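# Press the gauge pin on the magnet-marked post

## Task

Find the one post of the checking fixture that has a yellow magnet on it, press that post's gauge pin fully down and keep it there for about one second (it may spring back afterwards), without touching the other three pins and without moving the magnet.

## Robot and tools

Robot: two UR20 arms, left_arm and right_arm, each ending in a Robotiq 2F-85 two-finger gripper with a wrist camera (cam_left_wrist, cam_right_wrist, both 896x504). Calibrated bases in the scene frame: left_arm at (+0.060, +0.928, 0) m, right_arm at (-0.064, -0.817, 0) m, both turned only slightly about z.

Frames. Scene frame: origin at table-top height midway between the arms, +z up, +x out over the table, left_arm on the +y side (not the image side). Hand positions, quaternions, velocities and targets in results are in that arm's own base frame. Offsets you command are along the axes of the current Hand target itself. Gripper axes: fingers point along +z, they open and close along y; a block sticks out about 10 cm toward +x. end_effector_position is the point between the closed pads; closed fingertips reach about 19 mm past it (6 mm when fully open).

Row layout (used by execute_actions and move): 18 numbers, each in [-1, 1], always for both arms. Order: left dx, dy, dz, rx, ry, rz, gripper position, force_limit, speed; then the same nine for the right arm. dx..rz are an offset from the Hand target held when the action or move begins, not an absolute pose; 1.0 equals 0.6 m of travel or 180 degrees, and rx, ry, rz form one rotation vector. All six zero means stay at (or return to) the Hand target. Gripper position is absolute: +1 fully open (85 mm), about -0.8 pads touch, -1 closes until blocked. force_limit and speed are scaled settings in [-1, 1] (speed -1 about 20 mm/s, 0 about 85, +1 about 150); both begin at +1. Zeros for the gripper are real commands, so repeat your previous gripper numbers to leave it alone.

execute_actions(actions, cameras): actions is a list of actions; each action is a table of up to 15 rows, one row per 1/30 s step, the last row held to fill 15 steps (0.5 s). Every row counts from the action's starting Hand target. An empty list only returns state and images. cameras picks which images come back ([] none, omitted all).

move(target, speed, blend, stop_force, zero, blocking, cameras): drives each gripper in a straight line to target, one 18-number row or a list of up to 15 rows, all offsets measured from the same starting Hand targets. speed is path speed in m/s, 0.002 to 0.5 (default 0.25), turning at up to twice that in rad/s; one value or one per target. blend in metres rounds corners in a list. stop_force, in N from 6 to 120, ends an arm's path once its wrist sensor feels that much push against the motion; the arm then backs off slightly. zero (default true) re-zeros the sensor first. blocking=false returns early but cannot be combined with stop_force. Paths ignore obstacles and the other arm; avoid passing near an arm's own base. The result adds a move: line, e.g. done, off_target, moving, held or fault, plus limits such as paced (pose clipped) or held (steps withheld). done does not prove nothing was touched.

wait(seconds 0 to 10), stop() (brakes a running move; fingers continue), zoom_image(camera, region [x0,y0,x1,y1] pixels, up to 504x504) for a closer look at the newest image, zero_wrist_force(arm), read_manual(section "licences") for licence text only, finished_scene(scene) to end the current scene with its number.

Result lines: Hand target (last commanded pose after clipping; next offsets start from it), end_effector_position/quat/velocities, Joint positions and torques, Wrist force and torque along the gripper axes plus the peak since last shown, gripper position_measured in counts (3 open, about 78 = 60 mm, 130 = 40 mm, 180 = 20 mm, 230 pads together), object_status (0 moving, 1 blocked opening, 2 blocked closing i.e. gripping, 3 reached target). Velocities read within noise when the arm is still. Step readings appear only for execute_actions calls.

Control facts: each step the command is clipped to within 150 mm and 16 degrees of the measured hand, so big offsets take several actions; motion trails commands by about 0.2 s. A gripper may settle short of its Hand target; resend the gap as an offset. An arm blocked by something keeps pushing until you command it back past its gripper.

Safety: a net outside force around 150 N (give or take 25) or joint contact torque at its limit (wrist joints 98.4 N m) stops the arm for 10 s. The arms are stiff, so aiming even slightly beyond a firm surface can fault. For pressing the pin, approach from above slowly (a few cm/s) with a modest stop_force, aim only a little past the expected bottom, hold briefly, then lift off without stop_force. Do not knock the magnet, the other pins or the fixture, do not let anything leave the table, avoid arm-to-arm contact, and avoid long pushes toward unreachable poses, which overheat motors (MOTOR HOT at 70 °C, brake stop at 85 °C).

Each tool is called after "Request:" as name(argument=value, ...), one argument or row to a line, values as JSON.

## Session

Request:
execute_actions(
  actions=[],
)

Scene clock: 0.00 s.
left_arm: end_effector_position=(+0.6452, +0.5338, +0.3687) position_measured=3 object_status=3 end_effector_quat_wxyz=(+0.054, +0.895, -0.431, +0.101) | right_arm: end_effector_position=(+1.0094, -0.4085, +0.1239) position_measured=3 object_status=3 end_effector_quat_wxyz=(+0.497, -0.362, -0.574, -0.541)
Joint positions: left_arm=[0.541 -1.507 2.094 -2.179 -1.799 -1.706] | right_arm=[2.693 -2.576 -1.22 -2.623 2.507 -0.374]
Joint velocities: within noise
Joint torques (N m): no reading
Motor temperatures (°C): left_arm=[24 36 26 39 35 34] | right_arm=[29 36 36 38 34 39]
Wrist force (N): no reading
Wrist torque (N m): no reading
Wrist force, peak (N): no reading
Hand target: left_arm +0.6452, +0.5338, +0.3687; +0.054, +0.895, -0.431, +0.101 | right_arm +1.0094, -0.4085, +0.1239; +0.497, -0.362, -0.574, -0.541
Tool commands: left_gripper/position=+1.0 left_gripper/force_limit=+1.0 left_gripper/speed=+1.0 right_gripper/position=+1.0 right_gripper/force_limit=+1.0 right_gripper/speed=+1.0

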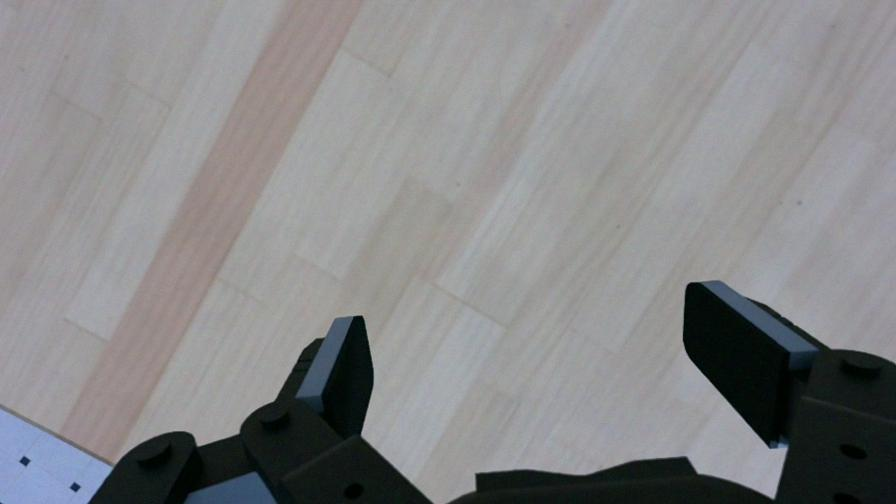

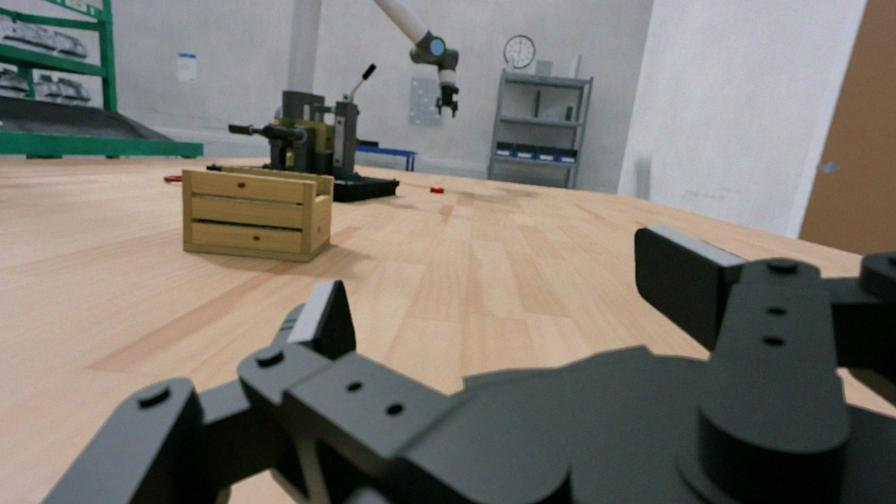

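Request:
move(
  target=[-0.045,-0.4,-0.27,0,0,0,-1,1,1,0,0,0,0,0,0,1,1,1],
  cameras=["cam_left_wrist"],
)

Request:
zoom_image(
  camera="cam_left_wrist",
  region=[0, 200, 400, 504],
)

Scene clock: 2.37 s.
left_arm: end_effector_position=(+0.7946, +0.7335, +0.5180) position_measured=235 object_status=3 end_effector_quat_wxyz=(+0.054, +0.895, -0.431, +0.101) | right_arm: end_effector_position=(+1.0094, -0.4085, +0.1239) position_measured=3 object_status=3 end_effector_quat_wxyz=(+0.497, -0.362, -0.574, -0.541)
Joint positions: left_arm=[0.63 -1.311 1.623 -1.883 -1.8 -1.615] | right_arm=[2.693 -2.576 -1.22 -2.623 2.507 -0.374]
Joint velocities: within noise
Joint torques (N m): left_arm=[20.55 -131.96 -129.3 -6.64 -6.3 2.94] | right_arm=[1.62 246.31 74.59 -2.67 0.46 -0.72]
Motor temperatures (°C): left_arm=[24 36 26 39 35 34] | right_arm=[29 36 36 38 34 39]
Wrist force (N): left_arm=[0.1 -0.9 0.4] | right_arm=[0.3 0.4 0.1]
Wrist torque (N m): left_arm=[-0.16 -0.11 0.03] | right_arm=[0.07 -0.07 0.00]
Wrist force, peak (N): left_arm=[0.1 -3.4 -1.7] | right_arm=[-0.3 0.4 0.4]
Hand target: left_arm +0.7947, +0.7336, +0.5181; +0.054, +0.895, -0.431, +0.101 | right_arm +1.0094, -0.4085, +0.1239; +0.497, -0.362, -0.574, -0.541
Off the commanded pose: left_arm 0.000 m, 0 deg | right_arm 0.000 m, 0 deg.
move: done
camera_calibration:
cam_left_wrist: T_world_to_cam=[[-0.854393, -0.519377, -0.0160992, 1.08506], [-0.518455, 0.849977, 0.0935112, -0.236683], [-0.0348837, 0.0882421, -0.995488, 0.604727], [0, 0, 0, 1]] pos_world=[0.825452, 0.711368, 0.641599]
Images, in order (width x height): cam_left_wrist 896x504.

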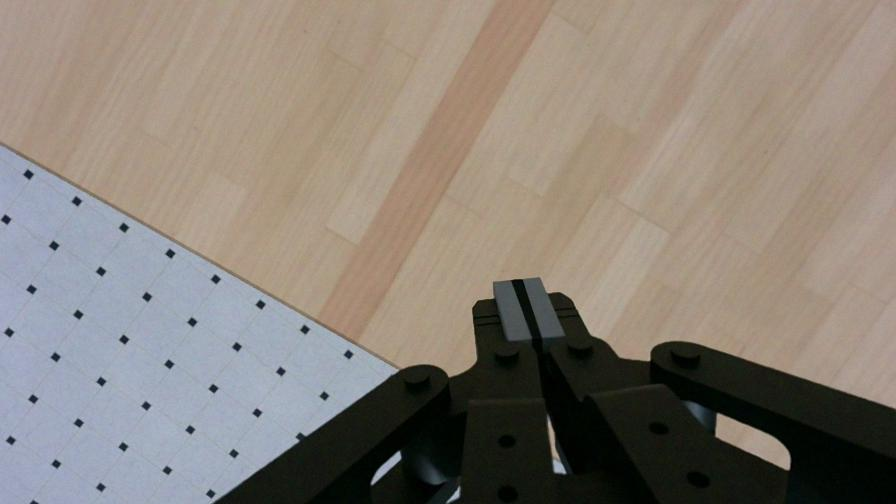

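Scaled by 1.260 from the camera's 896x504 image, which has a finer 1280x720 frame.

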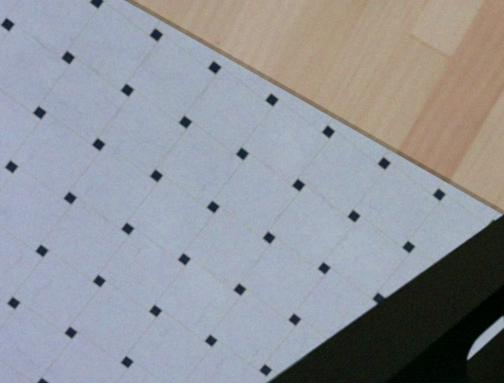

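Request:
zoom_image(
  camera="cam_right_wrist",
  region=[150, 30, 500, 270],
)

This scene's latest camera images include none from cam_right_wrist. They are from: cam_left_wrist. cam_right_wrist's image comes with the result of a call that names it in "cameras".

Request:
move(
  target=[0.995,1,0.16,0,0,0,-1,1,1,0,0,0,0,0,0,1,1,1],
  speed=0.4,
)

Request:
zoom_image(
  camera="cam_right_wrist",
  region=[150, 30, 500, 270],
)

Scene clock: 5.60 s.
left_arm: end_effector_position=(+0.7017, -0.1117, +0.5655) position_measured=235 object_status=3 end_effector_quat_wxyz=(+0.054, +0.895, -0.431, +0.101) | right_arm: end_effector_position=(+1.0094, -0.4085, +0.1239) position_measured=3 object_status=3 end_effector_quat_wxyz=(+0.497, -0.362, -0.574, -0.541)
Joint positions: left_arm=[-0.386 -1.839 2.124 -2.052 -1.69 -2.643] | right_arm=[2.693 -2.576 -1.22 -2.623 2.507 -0.374]
Joint velocities: within noise
Joint torques (N m): left_arm=[-20.8 -52.08 -130.35 -14.37 4.8 -5.15] | right_arm=[-0.56 250.21 73.16 -1.98 1.99 1.04]
Motor temperatures (°C): left_arm=[24 36 26 39 35 34] | right_arm=[29 36 36 38 34 39]
Wrist force (N): left_arm=[-0.4 0.0 0.4] | right_arm=[0.1 0.1 0.0]
Wrist torque (N m): left_arm=[-0.07 0.05 -0.02] | right_arm=[0.02 -0.03 0.00]
Wrist force, peak (N): left_arm=[-2.8 -3.6 0.2] | right_arm=[0.1 0.5 0.5]
Hand target: left_arm +0.7017, -0.1118, +0.5656; +0.054, +0.895, -0.431, +0.101 | right_arm +1.0094, -0.4085, +0.1239; +0.497, -0.362, -0.574, -0.541
Off the commanded pose: left_arm 0.000 m, 0 deg | right_arm 0.000 m, 0 deg.
move: done
camera_calibration:
cam_left_wrist: T_world_to_cam=[[-0.854389, -0.519387, -0.0160328, 0.567397], [-0.518457, 0.84997, 0.0935584, 0.429027], [-0.0349656, 0.0882476, -0.995485, 0.723384], [0, 0, 0, 1]] pos_world=[0.732503, -0.133799, 0.689076]
cam_right_wrist: T_world_to_cam=[[0.990428, 0.101547, 0.0934921, -0.953144], [0.111518, -0.189542, -0.975519, -0.0596443], [-0.0813401, 0.976607, -0.199052, 0.633654], [0, 0, 0, 1]] pos_world=[1.00221, -0.533347, 0.157058]

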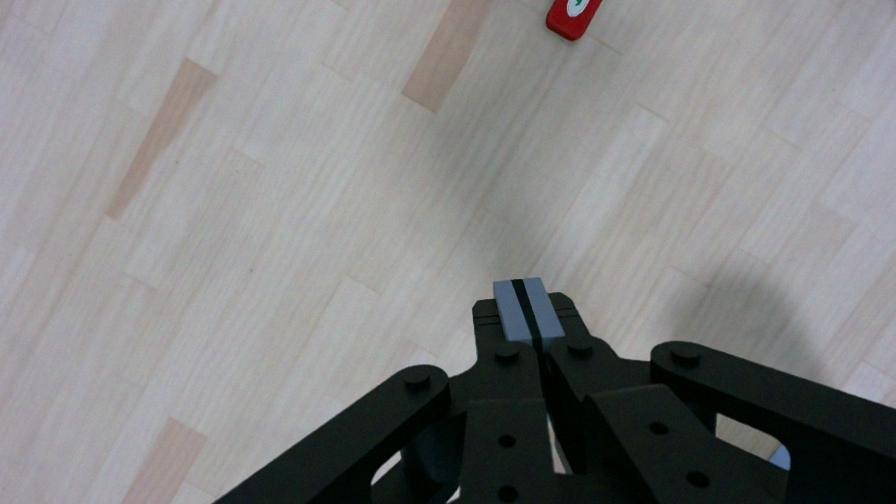

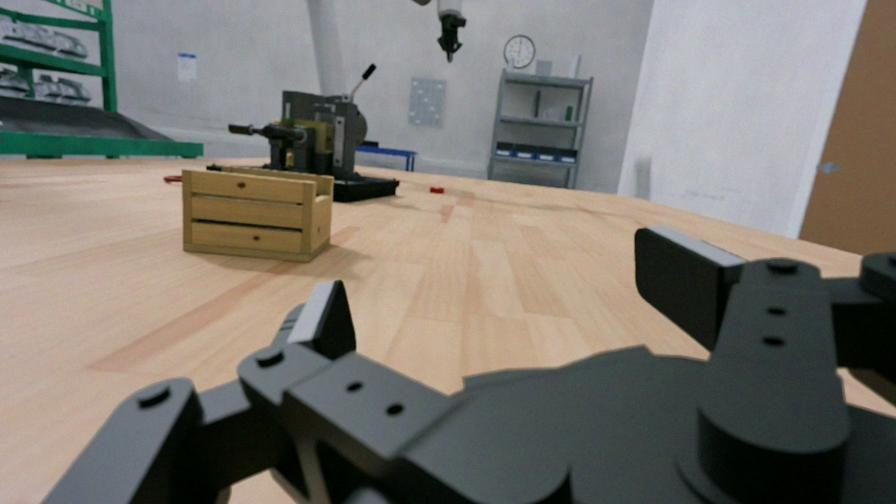

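Scaled by 1.440 from the camera's 896x504 image, which has a finer 1280x720 frame.

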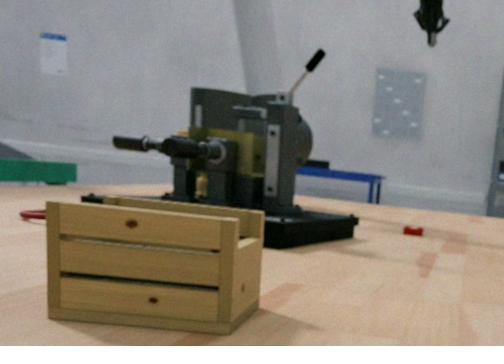

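Request:
move(
  target=[0.515,0.717,-0.03,0,0,0,-1,1,1,0,0,0,0,0,0,1,1,1],
  speed=0.4,
  cameras=["cam_left_wrist"],
)

Scene clock: 7.93 s.
left_arm: end_effector_position=(+0.5510, -0.6114, +0.6572) position_measured=235 object_status=3 end_effector_quat_wxyz=(+0.054, +0.895, -0.431, +0.101) | right_arm: end_effector_position=(+1.0094, -0.4085, +0.1239) position_measured=3 object_status=3 end_effector_quat_wxyz=(+0.497, -0.362, -0.574, -0.541)
Joint positions: left_arm=[-1.099 -1.748 1.935 -1.984 -1.534 -3.34] | right_arm=[2.693 -2.576 -1.22 -2.623 2.507 -0.374]
Joint velocities: within noise
Joint torques (N m): left_arm=[-15.6 -33.15 -125.56 -6.87 5.6 -4.9] | right_arm=[-0.74 254.93 73.18 -1.76 1.64 1.14]
Motor temperatures (°C): left_arm=[24 36 26 39 35 34] | right_arm=[29 36 36 38 34 39]
Wrist force (N): left_arm=[0.1 -0.4 0.0] | right_arm=[-0.2 0.4 0.2]
Wrist torque (N m): left_arm=[-0.05 0.02 0.00] | right_arm=[0.07 0.03 0.00]
Wrist force, peak (N): left_arm=[-2.7 -3.4 0.6] | right_arm=[0.2 0.5 0.5]
Hand target: left_arm +0.5509, -0.6116, +0.6572; +0.054, +0.895, -0.431, +0.101 | right_arm +1.0094, -0.4085, +0.1239; +0.497, -0.362, -0.574, -0.541
Off the commanded pose: left_arm 0.000 m, 0 deg | right_arm 0.000 m, 0 deg.
move: done
camera_calibration:
cam_left_wrist: T_world_to_cam=[[-0.854387, -0.519389, -0.0160851, 0.180638], [-0.518465, 0.849973, 0.0934881, 0.767083], [-0.0348848, 0.0882146, -0.99549, 0.853431], [0, 0, 0, 1]] pos_world=[0.581812, -0.633464, 0.780775]
Images, in order (width x height): cam_left_wrist 896x504.

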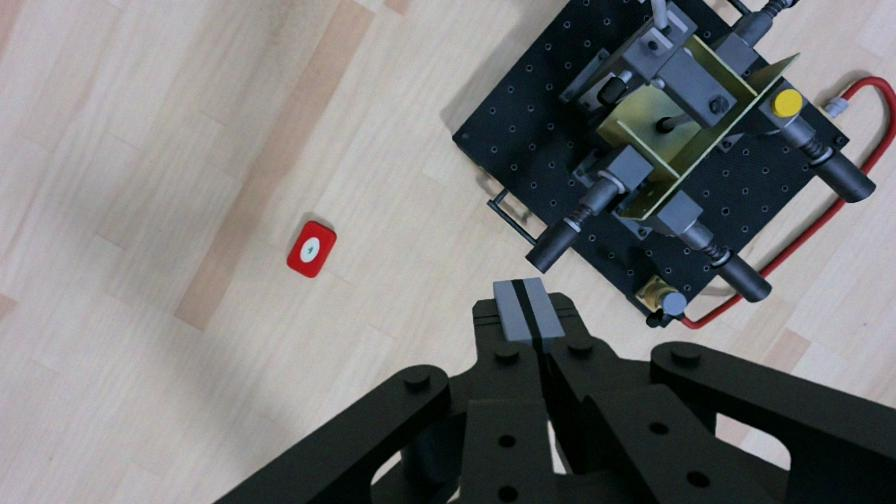

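Request:
move(
  target=[-0.27,0.902,0.505,0.070,0.092,-0.1695,-1,1,1,0,0,0,0,0,0,1,1,1],
  cameras=["cam_left_wrist"],
)

Request:
zoom_image(
  camera="cam_left_wrist",
  region=[300, 50, 700, 350],
)

Scene clock: 12.60 s.
left_arm: end_effector_position=(+0.0699, -0.8811, +0.3306) position_measured=235 object_status=3 end_effector_quat_wxyz=(+0.042, +0.953, -0.156, +0.255) | right_arm: end_effector_position=(+1.0094, -0.4085, +0.1239) position_measured=3 object_status=3 end_effector_quat_wxyz=(+0.497, -0.362, -0.574, -0.541)
Joint positions: left_arm=[-1.923 -1.466 2.164 -2.254 -1.048 -4.744] | right_arm=[2.693 -2.576 -1.22 -2.623 2.507 -0.374]
Joint velocities: within noise
Joint torques (N m): left_arm=[-19.91 -75.82 -108.95 -6.64 8.76 -3.68] | right_arm=[-3.44 251.58 76.22 -0.8 3.26 2.4]
Motor temperatures (°C): left_arm=[24 36 26 39 35 34] | right_arm=[29 36 36 38 34 39]
Wrist force (N): left_arm=[0.8 0.0 0.0] | right_arm=[0.2 0.3 -0.1]
Wrist torque (N m): left_arm=[0.05 -0.03 -0.02] | right_arm=[0.04 -0.05 0.00]
Wrist force, peak (N): left_arm=[1.1 -3.2 -1.7] | right_arm=[0.3 0.7 0.4]
Hand target: left_arm +0.0698, -0.8811, +0.3305; +0.042, +0.953, -0.156, +0.255 | right_arm +1.0094, -0.4085, +0.1239; +0.497, -0.362, -0.574, -0.541
Off the commanded pose: left_arm 0.000 m, 0 deg | right_arm 0.000 m, 0 deg.
move: done
camera_calibration:
cam_left_wrist: T_world_to_cam=[[-0.423351, -0.903923, -0.0607944, -0.729916], [-0.882894, 0.426688, -0.19605, 0.525641], [0.203155, -0.0293231, -0.978707, 0.40954], [0, 0, 0, 1]] pos_world=[0.0718742, -0.872064, 0.459497]
Images, in order (width x height): cam_left_wrist 896x504.

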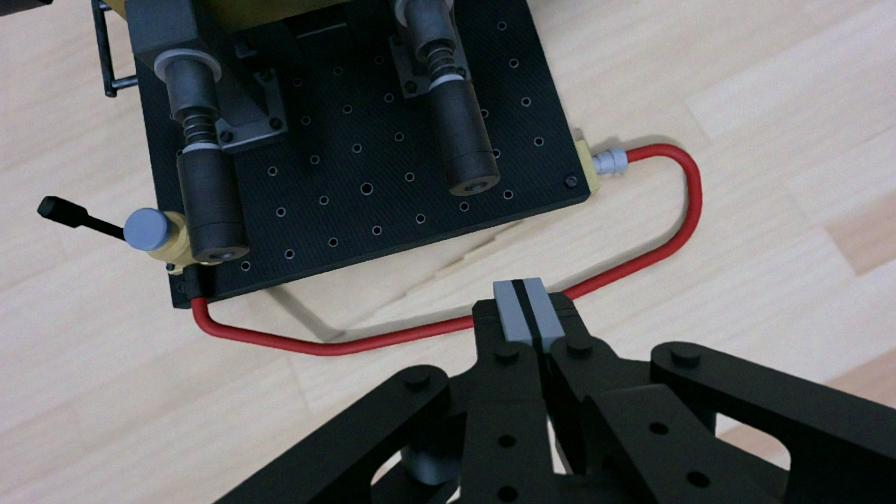

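Scaled by 1.260 from the camera's 896x504 image, which has a finer 1280x720 frame.

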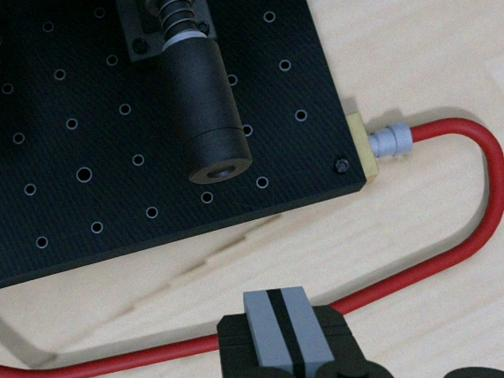

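Request:
move(
  target=[-0.046,0.016,0.234,0,0,0,-1,1,1,0,0,0,0,0,0,1,1,1],
  cameras=["cam_left_wrist"],
  speed=0.15,
  stop_force=15,
)

Request:
zoom_image(
  camera="cam_left_wrist",
  region=[300, 80, 700, 380],
)

Scene clock: 15.87 s.
left_arm: end_effector_position=(+0.1105, -0.9050, +0.1951) position_measured=235 object_status=3 end_effector_quat_wxyz=(+0.042, +0.953, -0.156, +0.255) | right_arm: end_effector_position=(+1.0094, -0.4085, +0.1239) position_measured=3 object_status=3 end_effector_quat_wxyz=(+0.497, -0.362, -0.574, -0.541)
Joint positions: left_arm=[-1.866 -1.299 2.225 -2.514 -1.048 -4.679] | right_arm=[2.693 -2.576 -1.22 -2.623 2.507 -0.374]
Joint velocities: within noise
Joint torques (N m): left_arm=[20.16 -100.19 -50.39 -13.29 -2.16 2.59] | right_arm=[-6.71 255.31 74.74 -0.88 3.31 3.07]
Motor temperatures (°C): left_arm=[24 36 26 39 35 34] | right_arm=[29 36 36 37 34 39]
Wrist force (N): left_arm=[0.6 0.1 -0.3] | right_arm=[-0.1 0.2 0.2]
Wrist torque (N m): left_arm=[0.01 -0.03 -0.02] | right_arm=[0.03 0.01 0.00]
Wrist force, peak (N): left_arm=[1.7 0.2 -2.6] | right_arm=[0.2 0.7 0.1]
Hand target: left_arm +0.1105, -0.9050, +0.1951; +0.042, +0.953, -0.156, +0.255 | right_arm +1.0094, -0.4085, +0.1239; +0.497, -0.362, -0.574, -0.541
Off the commanded pose: left_arm 0.000 m, 0 deg | right_arm 0.000 m, 0 deg.
move: done
camera_calibration:
cam_left_wrist: T_world_to_cam=[[-0.423259, -0.903964, -0.0608354, -0.742565], [-0.882925, 0.426605, -0.196093, 0.545124], [0.203214, -0.0292851, -0.978696, 0.267996], [0, 0, 0, 1]] pos_world=[0.112545, -0.895957, 0.324007]
Images, in order (width x height): cam_left_wrist 896x504.

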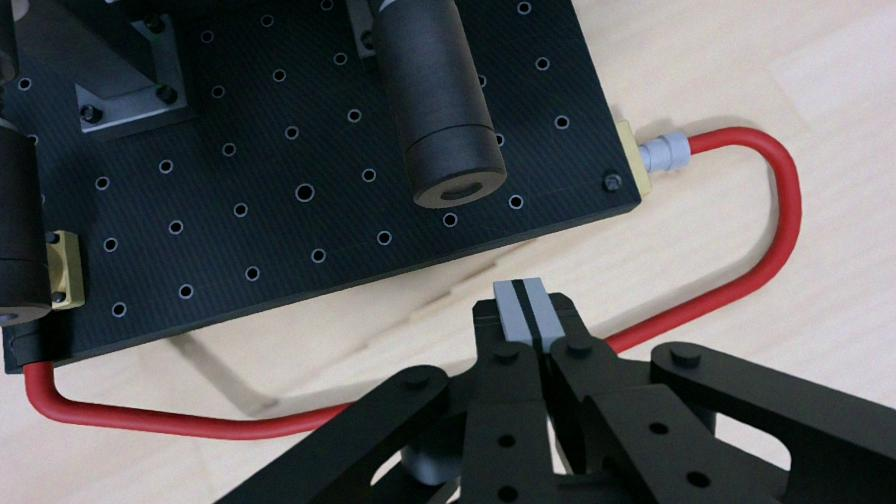

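Scaled by 1.260 from the camera's 896x504 image, which has a finer 1280x720 frame.

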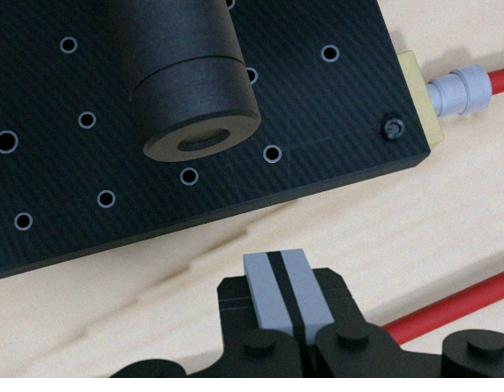

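Request:
move(
  target=[0.0112,-0.0155,0.0373,0,0,0,-1,1,1,0,0,0,0,0,0,1,1,1],
  cameras=["cam_left_wrist"],
  speed=0.08,
  stop_force=10,
)

Request:
zoom_image(
  camera="cam_left_wrist",
  region=[300, 80, 700, 380],
)

Scene clock: 18.03 s.
left_arm: end_effector_position=(+0.1296, -0.9016, +0.1790) position_measured=235 object_status=3 end_effector_quat_wxyz=(+0.042, +0.953, -0.156, +0.255) | right_arm: end_effector_position=(+1.0094, -0.4085, +0.1239) position_measured=3 object_status=3 end_effector_quat_wxyz=(+0.497, -0.362, -0.574, -0.541)
Joint positions: left_arm=[-1.845 -1.281 2.24 -2.558 -1.048 -4.655] | right_arm=[2.693 -2.576 -1.22 -2.623 2.507 -0.374]
Joint velocities: within noise
Joint torques (N m): left_arm=[18.79 -101.57 -46.69 -12.46 -2.22 2.67] | right_arm=[-5.56 252.65 71.31 -0.78 3.17 3.22]
Motor temperatures (°C): left_arm=[24 36 26 39 35 34] | right_arm=[29 36 36 37 34 39]
Wrist force (N): left_arm=[0.4 0.0 -0.3] | right_arm=[-0.2 0.4 0.2]
Wrist torque (N m): left_arm=[0.02 0.04 -0.05] | right_arm=[0.05 0.03 0.00]
Wrist force, peak (N): left_arm=[0.7 0.3 -1.0] | right_arm=[0.0 0.7 0.1]
Hand target: left_arm +0.1296, -0.9016, +0.1791; +0.042, +0.953, -0.156, +0.255 | right_arm +1.0094, -0.4085, +0.1239; +0.497, -0.362, -0.574, -0.541
Off the commanded pose: left_arm 0.000 m, 0 deg | right_arm 0.000 m, 0 deg.
move: done
camera_calibration:
cam_left_wrist: T_world_to_cam=[[-0.42326, -0.903963, -0.0608365, -0.732391], [-0.882924, 0.426606, -0.196094, 0.557375], [0.203215, -0.0292845, -0.978696, 0.24853], [0, 0, 0, 1]] pos_world=[0.131623, -0.892556, 0.307977]
Images, in order (width x height): cam_left_wrist 896x504.

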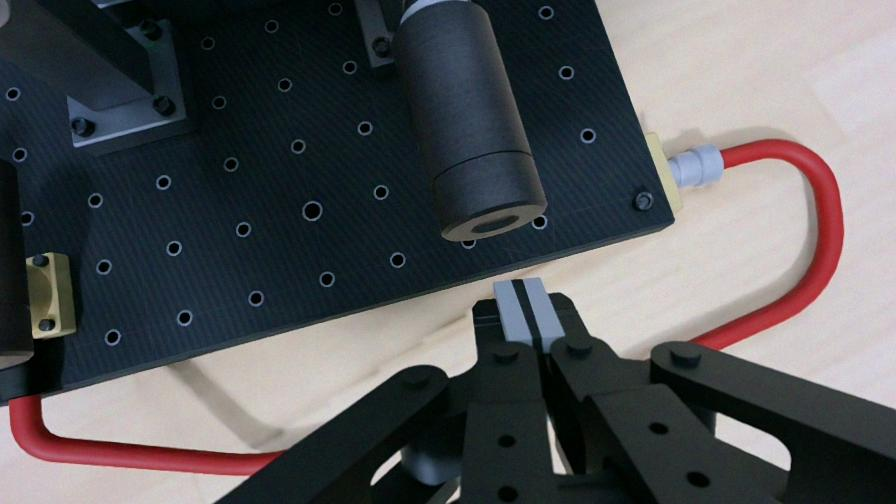

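Scaled by 1.260 from the camera's 896x504 image, which has a finer 1280x720 frame.

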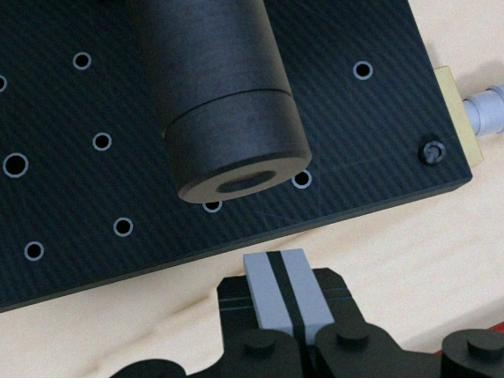

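Request:
move(
  target=[0.1005,-0.0149,0.058,0,0,0,-1,1,1,0,0,0,0,0,0,1,1,1],
  cameras=["cam_left_wrist"],
  speed=0.03,
  stop_force=50,
)

Request:
wait(
  seconds=1,
  cameras=[],
)

Scene clock: 21.07 s.
left_arm: end_effector_position=(+0.1673, -0.9090, +0.1790) position_measured=235 object_status=3 end_effector_quat_wxyz=(+0.042, +0.953, -0.156, +0.255) | right_arm: end_effector_position=(+1.0094, -0.4085, +0.1239) position_measured=3 object_status=3 end_effector_quat_wxyz=(+0.497, -0.362, -0.574, -0.541)
Joint positions: left_arm=[-1.799 -1.27 2.231 -2.588 -1.05 -4.602] | right_arm=[2.693 -2.576 -1.22 -2.623 2.507 -0.374]
Joint velocities: within noise
Joint torques (N m): left_arm=[10.27 -158.91 -44.46 -6.3 12.19 -3.76] | right_arm=[-2.51 253.12 74.68 -0.38 3.57 3.46]
Motor temperatures (°C): left_arm=[24 36 26 39 35 34] | right_arm=[29 36 36 37 34 39]
Wrist force (N): left_arm=[-30.8 10.1 -9.2] | right_arm=[0.2 0.3 0.1]
Wrist torque (N m): left_arm=[-0.09 -0.22 -0.10] | right_arm=[0.05 -0.04 0.00]
Wrist force, peak (N): left_arm=[-91.5 -1.8 -73.0] | right_arm=[0.2 0.5 0.8]
Hand target: left_arm +0.1673, -0.9090, +0.1790; +0.042, +0.953, -0.156, +0.255 (not the last commanded pose) | right_arm +1.0094, -0.4085, +0.1239; +0.497, -0.362, -0.574, -0.541
Off the commanded pose: left_arm 0.032 m, 0 deg | right_arm 0.000 m, 0 deg.
move: contact (left_arm)
camera_calibration:
cam_left_wrist: T_world_to_cam=[[-0.423257, -0.903965, -0.0608278, -0.723207], [-0.882946, 0.426604, -0.195997, 0.593836], [0.203124, -0.0292497, -0.978716, 0.240699], [0, 0, 0, 1]] pos_world=[0.169331, -0.900047, 0.307975]
Images, in order (width x height): cam_left_wrist 896x504.

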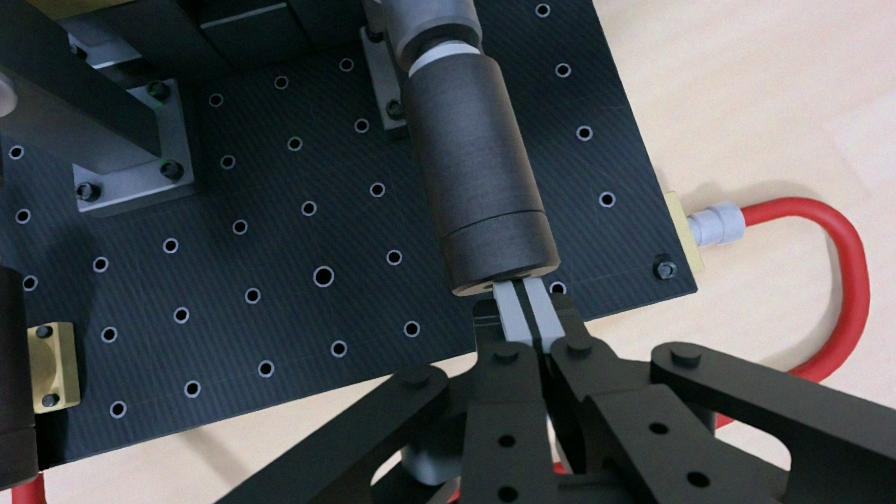

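Scene clock: 22.07 s.
left_arm: end_effector_position=(+0.1673, -0.9090, +0.1790) position_measured=235 object_status=3 end_effector_quat_wxyz=(+0.042, +0.953, -0.156, +0.255) | right_arm: end_effector_position=(+1.0094, -0.4085, +0.1239) position_measured=3 object_status=3 end_effector_quat_wxyz=(+0.497, -0.362, -0.574, -0.541)
Joint positions: left_arm=[-1.799 -1.27 2.231 -2.588 -1.05 -4.602] | right_arm=[2.693 -2.576 -1.22 -2.623 2.507 -0.374]
Joint velocities: within noise
Joint torques (N m): left_arm=[7.15 -163.46 -47.26 -6.58 8.73 -4.03] | right_arm=[-2.66 254.67 75.26 -0.33 3.49 4]
Motor temperatures (°C): left_arm=[24 36 26 39 35 34] | right_arm=[29 36 36 37 34 39]
Wrist force (N): left_arm=[-30.2 9.9 -10.0] | right_arm=[-0.1 0.3 0.2]
Wrist torque (N m): left_arm=[-0.11 -0.13 -0.10] | right_arm=[0.04 0.02 0.00]
Wrist force, peak (N): left_arm=[-30.8 9.9 -9.8] | right_arm=[-0.4 -0.1 0.5]
Hand target: left_arm +0.1673, -0.9090, +0.1790; +0.042, +0.953, -0.156, +0.255 (not the last commanded pose) | right_arm +1.0094, -0.4085, +0.1239; +0.497, -0.362, -0.574, -0.541
Tool commands: left_gripper/position=-1.0 left_gripper/force_limit=+1.0 left_gripper/speed=+1.0 right_gripper/position=+1.0 right_gripper/force_limit=+1.0 right_gripper/speed=+1.0
Off the commanded pose: left_arm 0.032 m, 0 deg | right_arm 0.000 m, 0 deg.
wait: 1.00 s; at rest by 0.17 s
No camera images: "cameras" was empty.

Request:
move(
  target=[0.0043,-0.0006,0.0025,0,0,0,-1,1,1,0,0,0,0,0,0,1,1,1],
  cameras=[],
  speed=0.005,
  stop_force=25,
)

Request:
wait(
  seconds=1.3,
  cameras=[],
)

Request:
move(
  target=[-0.1005,0.0149,-0.058,0,0,0,-1,1,1,0,0,0,0,0,0,1,1,1],
  cameras=["cam_left_wrist"],
  speed=0.1,
)

Request:
finished_scene(
  scene=1,
)

Scene clock: 23.30 s.
left_arm: end_effector_position=(+0.1676, -0.9090, +0.1790) position_measured=235 object_status=3 end_effector_quat_wxyz=(+0.042, +0.953, -0.156, +0.255) | right_arm: end_effector_position=(+1.0094, -0.4085, +0.1239) position_measured=3 object_status=3 end_effector_quat_wxyz=(+0.497, -0.362, -0.574, -0.541)
Joint positions: left_arm=[-1.798 -1.27 2.231 -2.588 -1.051 -4.601] | right_arm=[2.693 -2.576 -1.22 -2.623 2.507 -0.374]
Joint velocities: within noise
Joint torques (N m): left_arm=[27.54 -134.36 -68.36 -4.79 25.27 -4.7] | right_arm=[-0.48 250.68 74.49 -0.66 3.84 3.89]
Motor temperatures (°C): left_arm=[24 36 26 39 35 34] | right_arm=[29 36 36 37 34 39]
Wrist force (N): left_arm=[-50.0 15.7 -25.1] | right_arm=[0.0 0.2 0.1]
Wrist torque (N m): left_arm=[-0.08 -0.28 -0.14] | right_arm=[0.03 -0.01 0.00]
Wrist force, peak (N): left_arm=[-56.6 15.7 -29.3] | right_arm=[0.1 0.4 0.8]
Hand target: left_arm +0.1676, -0.9090, +0.1790; +0.042, +0.953, -0.156, +0.255 (not the last commanded pose) | right_arm +1.0094, -0.4085, +0.1239; +0.497, -0.362, -0.574, -0.541
Off the commanded pose: left_arm 0.003 m, 0 deg | right_arm 0.000 m, 0 deg.
move: contact (left_arm)
No camera images: "cameras" was empty.

Scene clock: 24.60 s.
left_arm: end_effector_position=(+0.1676, -0.9090, +0.1790) position_measured=235 object_status=3 end_effector_quat_wxyz=(+0.042, +0.953, -0.156, +0.255) | right_arm: end_effector_position=(+1.0094, -0.4085, +0.1239) position_measured=3 object_status=3 end_effector_quat_wxyz=(+0.497, -0.362, -0.574, -0.541)
Joint positions: left_arm=[-1.798 -1.27 2.231 -2.588 -1.051 -4.601] | right_arm=[2.693 -2.576 -1.22 -2.623 2.507 -0.374]
Joint velocities: within noise
Joint torques (N m): left_arm=[31.41 -141.57 -70.56 -5.88 25.08 -4.01] | right_arm=[-5.12 255.67 75.48 -1.6 3.94 3.89]
Motor temperatures (°C): left_arm=[24 36 26 39 35 34] | right_arm=[29 36 36 37 34 39]
Wrist force (N): left_arm=[-49.7 15.4 -24.3] | right_arm=[-0.1 0.2 0.0]
Wrist torque (N m): left_arm=[-0.07 -0.27 -0.14] | right_arm=[0.03 0.02 0.00]
Wrist force, peak (N): left_arm=[-50.3 15.4 -25.3] | right_arm=[0.0 0.6 0.5]
Hand target: left_arm +0.1676, -0.9090, +0.1790; +0.042, +0.953, -0.156, +0.255 (not the last commanded pose) | right_arm +1.0094, -0.4085, +0.1239; +0.497, -0.362, -0.574, -0.541
Tool commands: left_gripper/position=-1.0 left_gripper/force_limit=+1.0 left_gripper/speed=+1.0 right_gripper/position=+1.0 right_gripper/force_limit=+1.0 right_gripper/speed=+1.0
Off the commanded pose: left_arm 0.003 m, 0 deg | right_arm 0.000 m, 0 deg.
wait: 1.30 s; at rest by 0.17 s
No camera images: "cameras" was empty.

Scene clock: 25.77 s.
left_arm: end_effector_position=(+0.0989, -0.8954, +0.1790) position_measured=235 object_status=3 end_effector_quat_wxyz=(+0.042, +0.953, -0.156, +0.255) | right_arm: end_effector_position=(+1.0094, -0.4085, +0.1239) position_measured=3 object_status=3 end_effector_quat_wxyz=(+0.497, -0.362, -0.574, -0.541)
Joint positions: left_arm=[-1.883 -1.289 2.244 -2.533 -1.048 -4.699] | right_arm=[2.693 -2.576 -1.22 -2.623 2.507 -0.374]
Joint velocities: within noise
Joint torques (N m): left_arm=[-19.2 -153.86 -45.53 -5.19 7.68 -3.9] | right_arm=[-5.57 246.75 73.93 -0.61 3.17 3.49]
Motor temperatures (°C): left_arm=[24 36 26 39 35 34] | right_arm=[29 36 36 37 34 39]
Wrist force (N): left_arm=[-1.7 4.8 -0.3] | right_arm=[0.1 0.4 0.1]
Wrist torque (N m): left_arm=[0.86 0.40 -0.01] | right_arm=[0.07 -0.03 0.00]
Wrist force, peak (N): left_arm=[-49.2 15.0 -24.1] | right_arm=[0.2 0.5 0.5]
Hand target: left_arm +0.0988, -0.8953, +0.1790; +0.042, +0.953, -0.156, +0.255 | right_arm +1.0094, -0.4085, +0.1239; +0.497, -0.362, -0.574, -0.541
Off the commanded pose: left_arm 0.000 m, 0 deg | right_arm 0.000 m, 0 deg.
move: done
camera_calibration:
cam_left_wrist: T_world_to_cam=[[-0.42331, -0.903939, -0.0608546, -0.739739], [-0.882956, 0.426667, -0.195814, 0.527649], [0.202969, -0.0291583, -0.978751, 0.25509], [0, 0, 0, 1]] pos_world=[0.100977, -0.886371, 0.307975]
Images, in order (width x height): cam_left_wrist 896x504.

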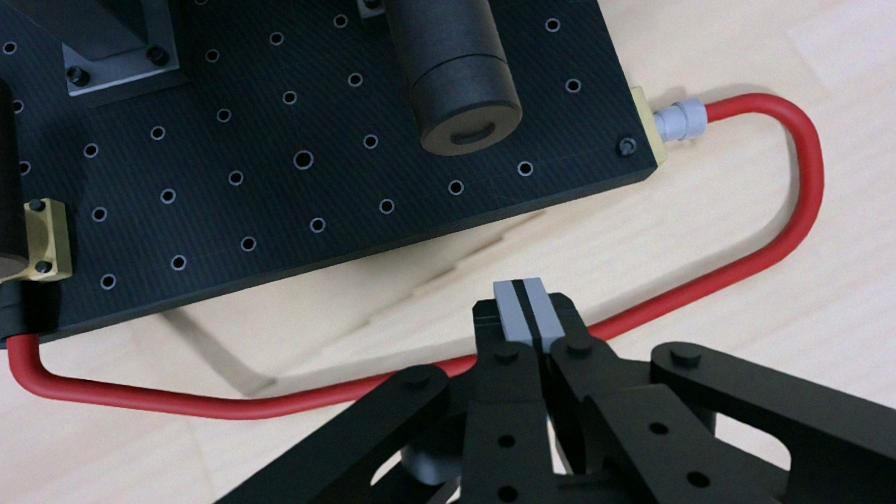

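The scene is finished: the task was done.


## Next scene

The same job, from a new start.

Request:
execute_actions(
  actions=[],
)

Scene clock: 0.00 s.
left_arm: end_effector_position=(+1.6020, +0.5513, +0.3701) position_measured=3 object_status=3 end_effector_quat_wxyz=(-0.049, +0.940, +0.190, +0.279) | right_arm: end_effector_position=(+0.4481, +0.4679, +0.3319) position_measured=3 object_status=3 end_effector_quat_wxyz=(-0.272, +0.502, +0.649, +0.503)
Joint positions: left_arm=[0.193 -0.686 0.985 -2.439 -1.472 -3.319] | right_arm=[4.007 -1.969 -2.772 1.193 2.076 2.519]
Joint velocities: within noise
Joint torques (N m): no reading
Motor temperatures (°C): left_arm=[24 35 26 38 34 34] | right_arm=[28 35 36 37 34 38]
Wrist force (N): no reading
Wrist torque (N m): no reading
Wrist force, peak (N): no reading
Hand target: left_arm +1.6020, +0.5513, +0.3701; -0.049, +0.940, +0.190, +0.279 | right_arm +0.4481, +0.4679, +0.3319; -0.272, +0.502, +0.649, +0.503
Tool commands: left_gripper/position=+1.0 left_gripper/force_limit=+1.0 left_gripper/speed=+1.0 right_gripper/position=+1.0 right_gripper/force_limit=+1.0 right_gripper/speed=+1.0
camera_calibration:
cam_left_wrist: T_world_to_cam=[[0.280293, -0.958412, -0.0536799, 0.116052], [-0.933418, -0.259082, -0.248208, 1.75325], [0.223978, 0.119677, -0.967218, 0.0591769], [0, 0, 0, 1]] pos_world=[1.59073, 0.558378, 0.498636]
cam_right_wrist: T_world_to_cam=[[0.956599, -0.136766, 0.25732, -0.433429], [0.120666, -0.61786, -0.776974, 0.502416], [0.265252, 0.774302, -0.574541, -0.162497], [0, 0, 0, 1]] pos_world=[0.397096, 0.376966, 0.408533]

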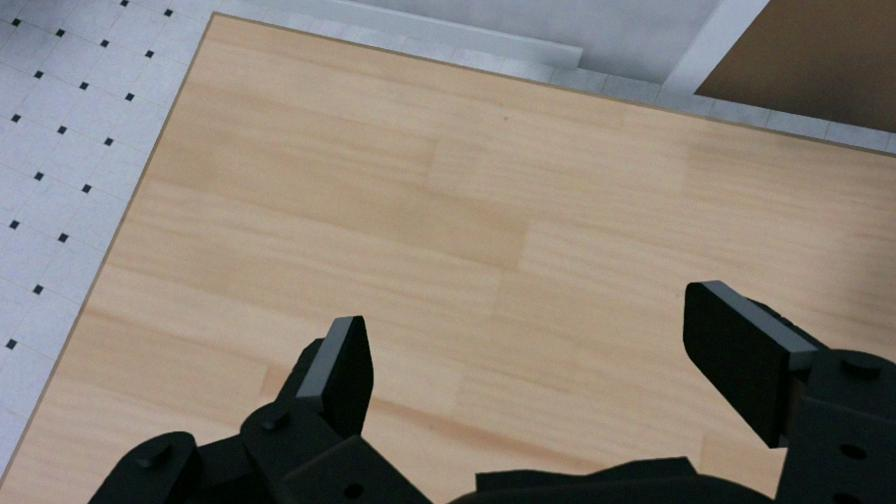

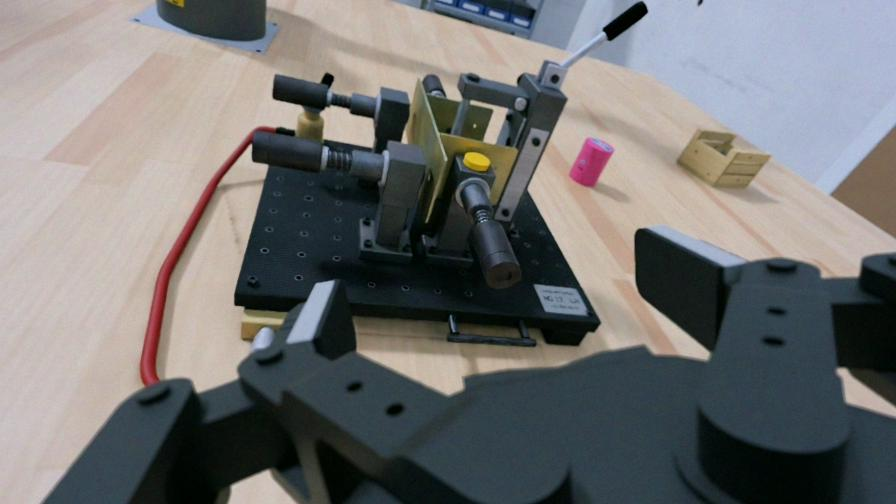

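Request:
move(
  target=[0,0,0,0,0,0,1,1,1,-0.212,0.07,0.355,0.0688,-0.041,0.1045,-1,1,1],
  cameras=["cam_right_wrist"],
)

Request:
zoom_image(
  camera="cam_right_wrist",
  region=[250, 80, 650, 380],
)

Scene clock: 2.67 s.
left_arm: end_effector_position=(+1.6020, +0.5513, +0.3701) position_measured=3 object_status=3 end_effector_quat_wxyz=(-0.049, +0.940, +0.190, +0.279) | right_arm: end_effector_position=(+0.5635, +0.6164, +0.1649) position_measured=234 object_status=3 end_effector_quat_wxyz=(-0.360, +0.600, +0.625, +0.346)
Joint positions: left_arm=[0.193 -0.686 0.985 -2.439 -1.472 -3.319] | right_arm=[3.965 -2.19 -2.484 0.845 2.231 2.676]
Joint velocities: within noise
Joint torques (N m): left_arm=[0.63 -278.74 -105.41 -11.47 1.39 -0.68] | right_arm=[-18.75 116.92 34.41 3.92 6.92 5.36]
Motor temperatures (°C): left_arm=[24 35 26 38 34 34] | right_arm=[28 35 36 37 34 38]
Wrist force (N): left_arm=[0.1 0.0 0.1] | right_arm=[-0.6 1.0 -0.4]
Wrist torque (N m): left_arm=[0.00 -0.01 0.00] | right_arm=[0.31 0.39 -0.39]
Wrist force, peak (N): left_arm=[0.4 -0.4 -0.3] | right_arm=[-1.1 2.5 2.4]
Hand target: left_arm +1.6020, +0.5513, +0.3701; -0.049, +0.940, +0.190, +0.279 | right_arm +0.5636, +0.6165, +0.1648; -0.360, +0.600, +0.625, +0.346
Off the commanded pose: left_arm 0.000 m, 0 deg | right_arm 0.000 m, 0 deg.
move: done
camera_calibration:
cam_right_wrist: T_world_to_cam=[[0.988896, -0.103345, -0.106795, -0.459272], [-0.148408, -0.724384, -0.673233, 0.650699], [-0.00778493, 0.681606, -0.731678, -0.167114], [0, 0, 0, 1]] pos_world=[0.54944, 0.537798, 0.266751]
Images, in order (width x height): cam_right_wrist 896x504.

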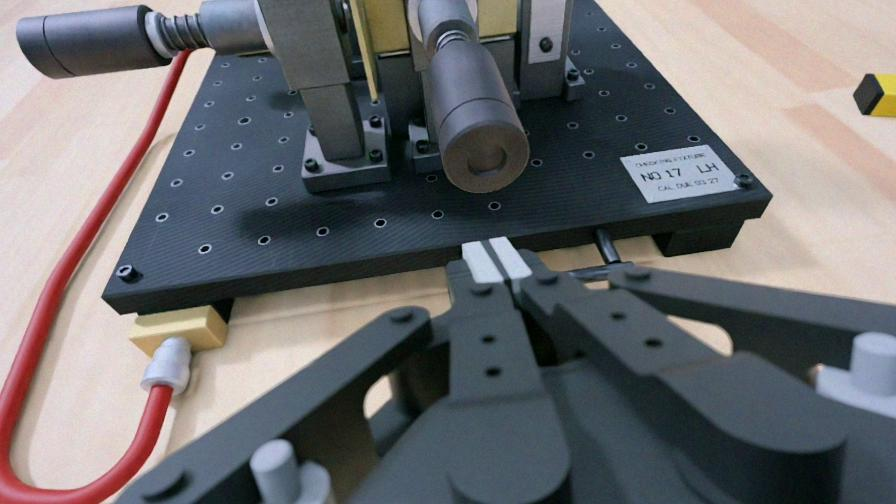

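Scaled by 1.260 from the camera's 896x504 image, which has a finer 1280x720 frame.

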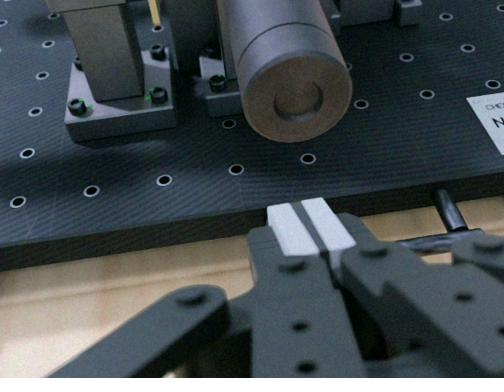

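Request:
move(
  target=[
    [0,0,0,0,0,0,1,1,1,0.0145,0.0107,0.0585,0,0,0,-1,1,1],
    [0,0,0,0,0,0,1,1,1,0.0729,0.0107,0.1597,0,0,0,-1,1,1],
  ],
  cameras=["cam_right_wrist"],
  speed=[0.1, 0.02],
  stop_force=45,
)

Scene clock: 6.60 s.
left_arm: end_effector_position=(+1.6020, +0.5513, +0.3701) position_measured=3 object_status=3 end_effector_quat_wxyz=(-0.049, +0.940, +0.190, +0.279) | right_arm: end_effector_position=(+0.5674, +0.6808, +0.1547) position_measured=234 object_status=3 end_effector_quat_wxyz=(-0.360, +0.600, +0.625, +0.346)
Joint positions: left_arm=[0.193 -0.686 0.985 -2.439 -1.472 -3.319] | right_arm=[4.026 -2.217 -2.424 0.841 2.184 2.723]
Joint velocities: within noise
Joint torques (N m): left_arm=[4.63 -278.24 -110.76 -11.64 2.67 0.36] | right_arm=[5.05 159.79 19.81 13.22 9.33 -6.96]
Motor temperatures (°C): left_arm=[24 35 26 38 34 34] | right_arm=[28 35 36 37 34 38]
Wrist force (N): left_arm=[0.3 -0.2 0.0] | right_arm=[-11.1 5.1 -33.1]
Wrist torque (N m): left_arm=[-0.04 -0.06 -0.01] | right_arm=[-0.01 0.67 -0.18]
Wrist force, peak (N): left_arm=[0.5 -0.2 -0.2] | right_arm=[-39.1 0.0 -127.6]
Hand target: left_arm +1.6020, +0.5513, +0.3701; -0.049, +0.940, +0.190, +0.279 | right_arm +0.5674, +0.6808, +0.1548; -0.360, +0.600, +0.625, +0.346 (not the last commanded pose)
Off the commanded pose: left_arm 0.000 m, 0 deg | right_arm 0.041 m, 0 deg.
move: contact (right_arm); path passed 1 of 2 targets
camera_calibration:
cam_right_wrist: T_world_to_cam=[[0.988885, -0.103296, -0.106937, -0.457557], [-0.148467, -0.724438, -0.673162, 0.691145], [-0.00793426, 0.681557, -0.731722, -0.218319], [0, 0, 0, 1]] pos_world=[0.553352, 0.602224, 0.256574]
Images, in order (width x height): cam_right_wrist 896x504.

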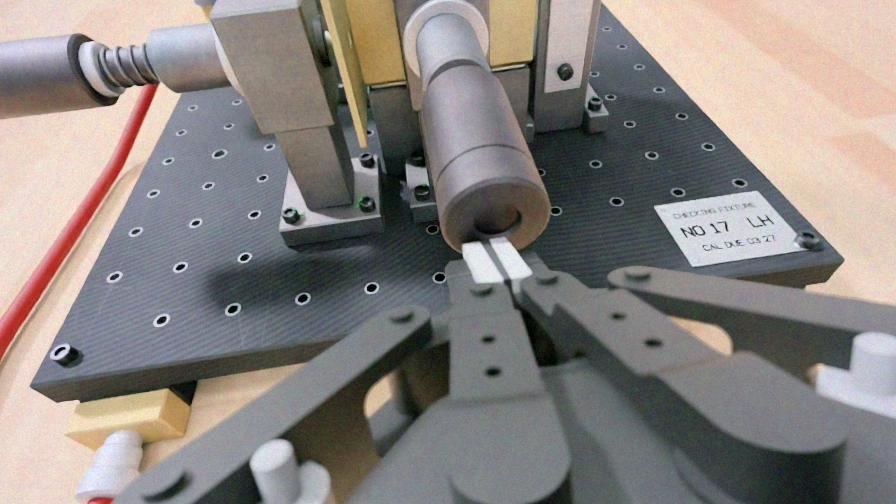

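Request:
move(
  target=[0,0,0,0,0,0,1,1,1,0.0025,0,0.0043,0,0,0,-1,1,1],
  cameras=[],
  speed=0.005,
  stop_force=25,
)

Request:
wait(
  seconds=1.3,
  cameras=[],
)

Request:
move(
  target=[0,0,0,0,0,0,1,1,1,-0.0417,0,-0.0722,0,0,0,-1,1,1],
  cameras=["cam_right_wrist"],
  speed=0.1,
)

Request:
finished_scene(
  scene=2,
)

Scene clock: 8.03 s.
left_arm: end_effector_position=(+1.6020, +0.5513, +0.3701) position_measured=3 object_status=3 end_effector_quat_wxyz=(-0.049, +0.940, +0.190, +0.279) | right_arm: end_effector_position=(+0.5673, +0.6811, +0.1548) position_measured=234 object_status=3 end_effector_quat_wxyz=(-0.360, +0.600, +0.625, +0.346)
Joint positions: left_arm=[0.193 -0.686 0.985 -2.439 -1.472 -3.319] | right_arm=[4.026 -2.217 -2.424 0.841 2.184 2.723]
Joint velocities: within noise
Joint torques (N m): left_arm=[4.43 -281.99 -111.33 -11.4 3.14 0.8] | right_arm=[27.06 154.02 36.25 8.93 12.37 -7.2]
Motor temperatures (°C): left_arm=[24 35 26 38 34 34] | right_arm=[28 35 36 37 34 38]
Wrist force (N): left_arm=[0.1 0.0 0.0] | right_arm=[-22.8 6.8 -61.0]
Wrist torque (N m): left_arm=[-0.01 -0.02 0.00] | right_arm=[-0.16 0.58 -0.14]
Wrist force, peak (N): left_arm=[0.1 0.5 -0.3] | right_arm=[-27.0 4.9 -72.6]
Hand target: left_arm +1.6020, +0.5513, +0.3701; -0.049, +0.940, +0.190, +0.279 | right_arm +0.5673, +0.6810, +0.1548; -0.360, +0.600, +0.625, +0.346 (not the last commanded pose)
Off the commanded pose: left_arm 0.000 m, 0 deg | right_arm 0.003 m, 0 deg.
move: contact (right_arm)
No camera images: "cameras" was empty.

Scene clock: 9.33 s.
left_arm: end_effector_position=(+1.6020, +0.5513, +0.3701) position_measured=3 object_status=3 end_effector_quat_wxyz=(-0.049, +0.940, +0.190, +0.279) | right_arm: end_effector_position=(+0.5673, +0.6810, +0.1548) position_measured=234 object_status=3 end_effector_quat_wxyz=(-0.360, +0.600, +0.625, +0.346)
Joint positions: left_arm=[0.193 -0.686 0.985 -2.439 -1.472 -3.319] | right_arm=[4.026 -2.217 -2.424 0.841 2.184 2.723]
Joint velocities: within noise
Joint torques (N m): left_arm=[0.89 -281.82 -111.99 -11.17 3.19 1.66] | right_arm=[24.36 154.18 33.88 12.71 12.5 -6.9]
Motor temperatures (°C): left_arm=[24 35 26 38 34 34] | right_arm=[28 35 36 37 34 38]
Wrist force (N): left_arm=[0.1 0.0 -0.3] | right_arm=[-21.6 7.0 -59.0]
Wrist torque (N m): left_arm=[0.01 -0.01 0.00] | right_arm=[-0.20 0.55 -0.14]
Wrist force, peak (N): left_arm=[0.2 -0.3 -0.4] | right_arm=[-22.4 6.8 -60.8]
Hand target: left_arm +1.6020, +0.5513, +0.3701; -0.049, +0.940, +0.190, +0.279 | right_arm +0.5673, +0.6810, +0.1548; -0.360, +0.600, +0.625, +0.346 (not the last commanded pose)
Tool commands: left_gripper/position=+1.0 left_gripper/force_limit=+1.0 left_gripper/speed=+1.0 right_gripper/position=-1.0 right_gripper/force_limit=+1.0 right_gripper/speed=+1.0
Off the commanded pose: left_arm 0.000 m, 0 deg | right_arm 0.003 m, 0 deg.
wait: 1.30 s; at rest by 0.17 s
No camera images: "cameras" was empty.

Scene clock: 10.27 s.
left_arm: end_effector_position=(+1.6020, +0.5513, +0.3701) position_measured=3 object_status=3 end_effector_quat_wxyz=(-0.049, +0.940, +0.190, +0.279) | right_arm: end_effector_position=(+0.5694, +0.6313, +0.1548) position_measured=234 object_status=3 end_effector_quat_wxyz=(-0.360, +0.600, +0.625, +0.346)
Joint positions: left_arm=[0.193 -0.686 0.985 -2.439 -1.472 -3.319] | right_arm=[3.974 -2.21 -2.464 0.85 2.224 2.683]
Joint velocities: within noise
Joint torques (N m): left_arm=[7.45 -283.83 -112.47 -10.65 3.19 1.16] | right_arm=[-14.27 165.62 7.21 14.8 7.86 -7.71]
Motor temperatures (°C): left_arm=[24 35 26 38 34 34] | right_arm=[28 35 36 37 34 38]
Wrist force (N): left_arm=[0.0 -0.4 0.0] | right_arm=[-0.5 0.4 0.9]
Wrist torque (N m): left_arm=[-0.07 0.00 -0.01] | right_arm=[0.21 0.44 -0.36]
Wrist force, peak (N): left_arm=[0.1 0.3 -0.3] | right_arm=[-21.5 6.9 -58.6]
Hand target: left_arm +1.6020, +0.5513, +0.3701; -0.049, +0.940, +0.190, +0.279 | right_arm +0.5694, +0.6311, +0.1548; -0.360, +0.600, +0.625, +0.346
Off the commanded pose: left_arm 0.000 m, 0 deg | right_arm 0.000 m, 0 deg.
move: done
camera_calibration:
cam_right_wrist: T_world_to_cam=[[0.988909, -0.103224, -0.106788, -0.464684], [-0.148314, -0.724406, -0.67323, 0.65548], [-0.00786416, 0.681602, -0.731681, -0.184532], [0, 0, 0, 1]] pos_world=[0.555295, 0.552644, 0.256648]
Images, in order (width x height): cam_right_wrist 896x504.

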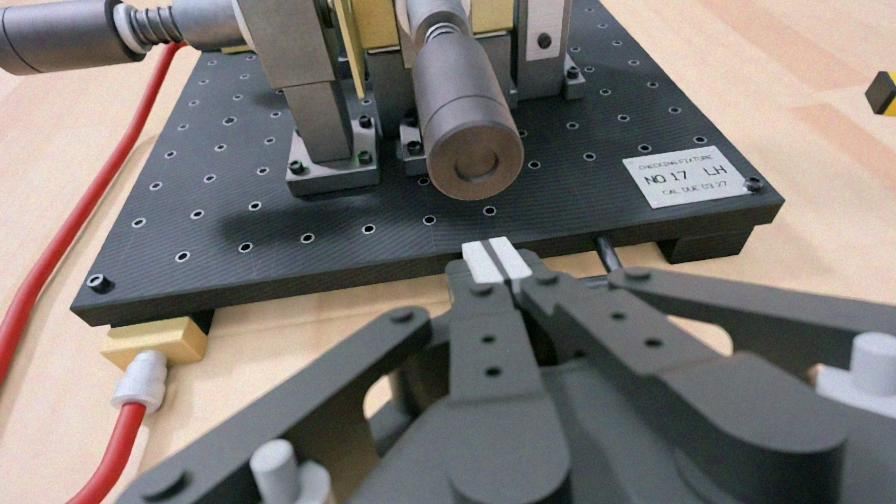

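The scene is finished: the task was done.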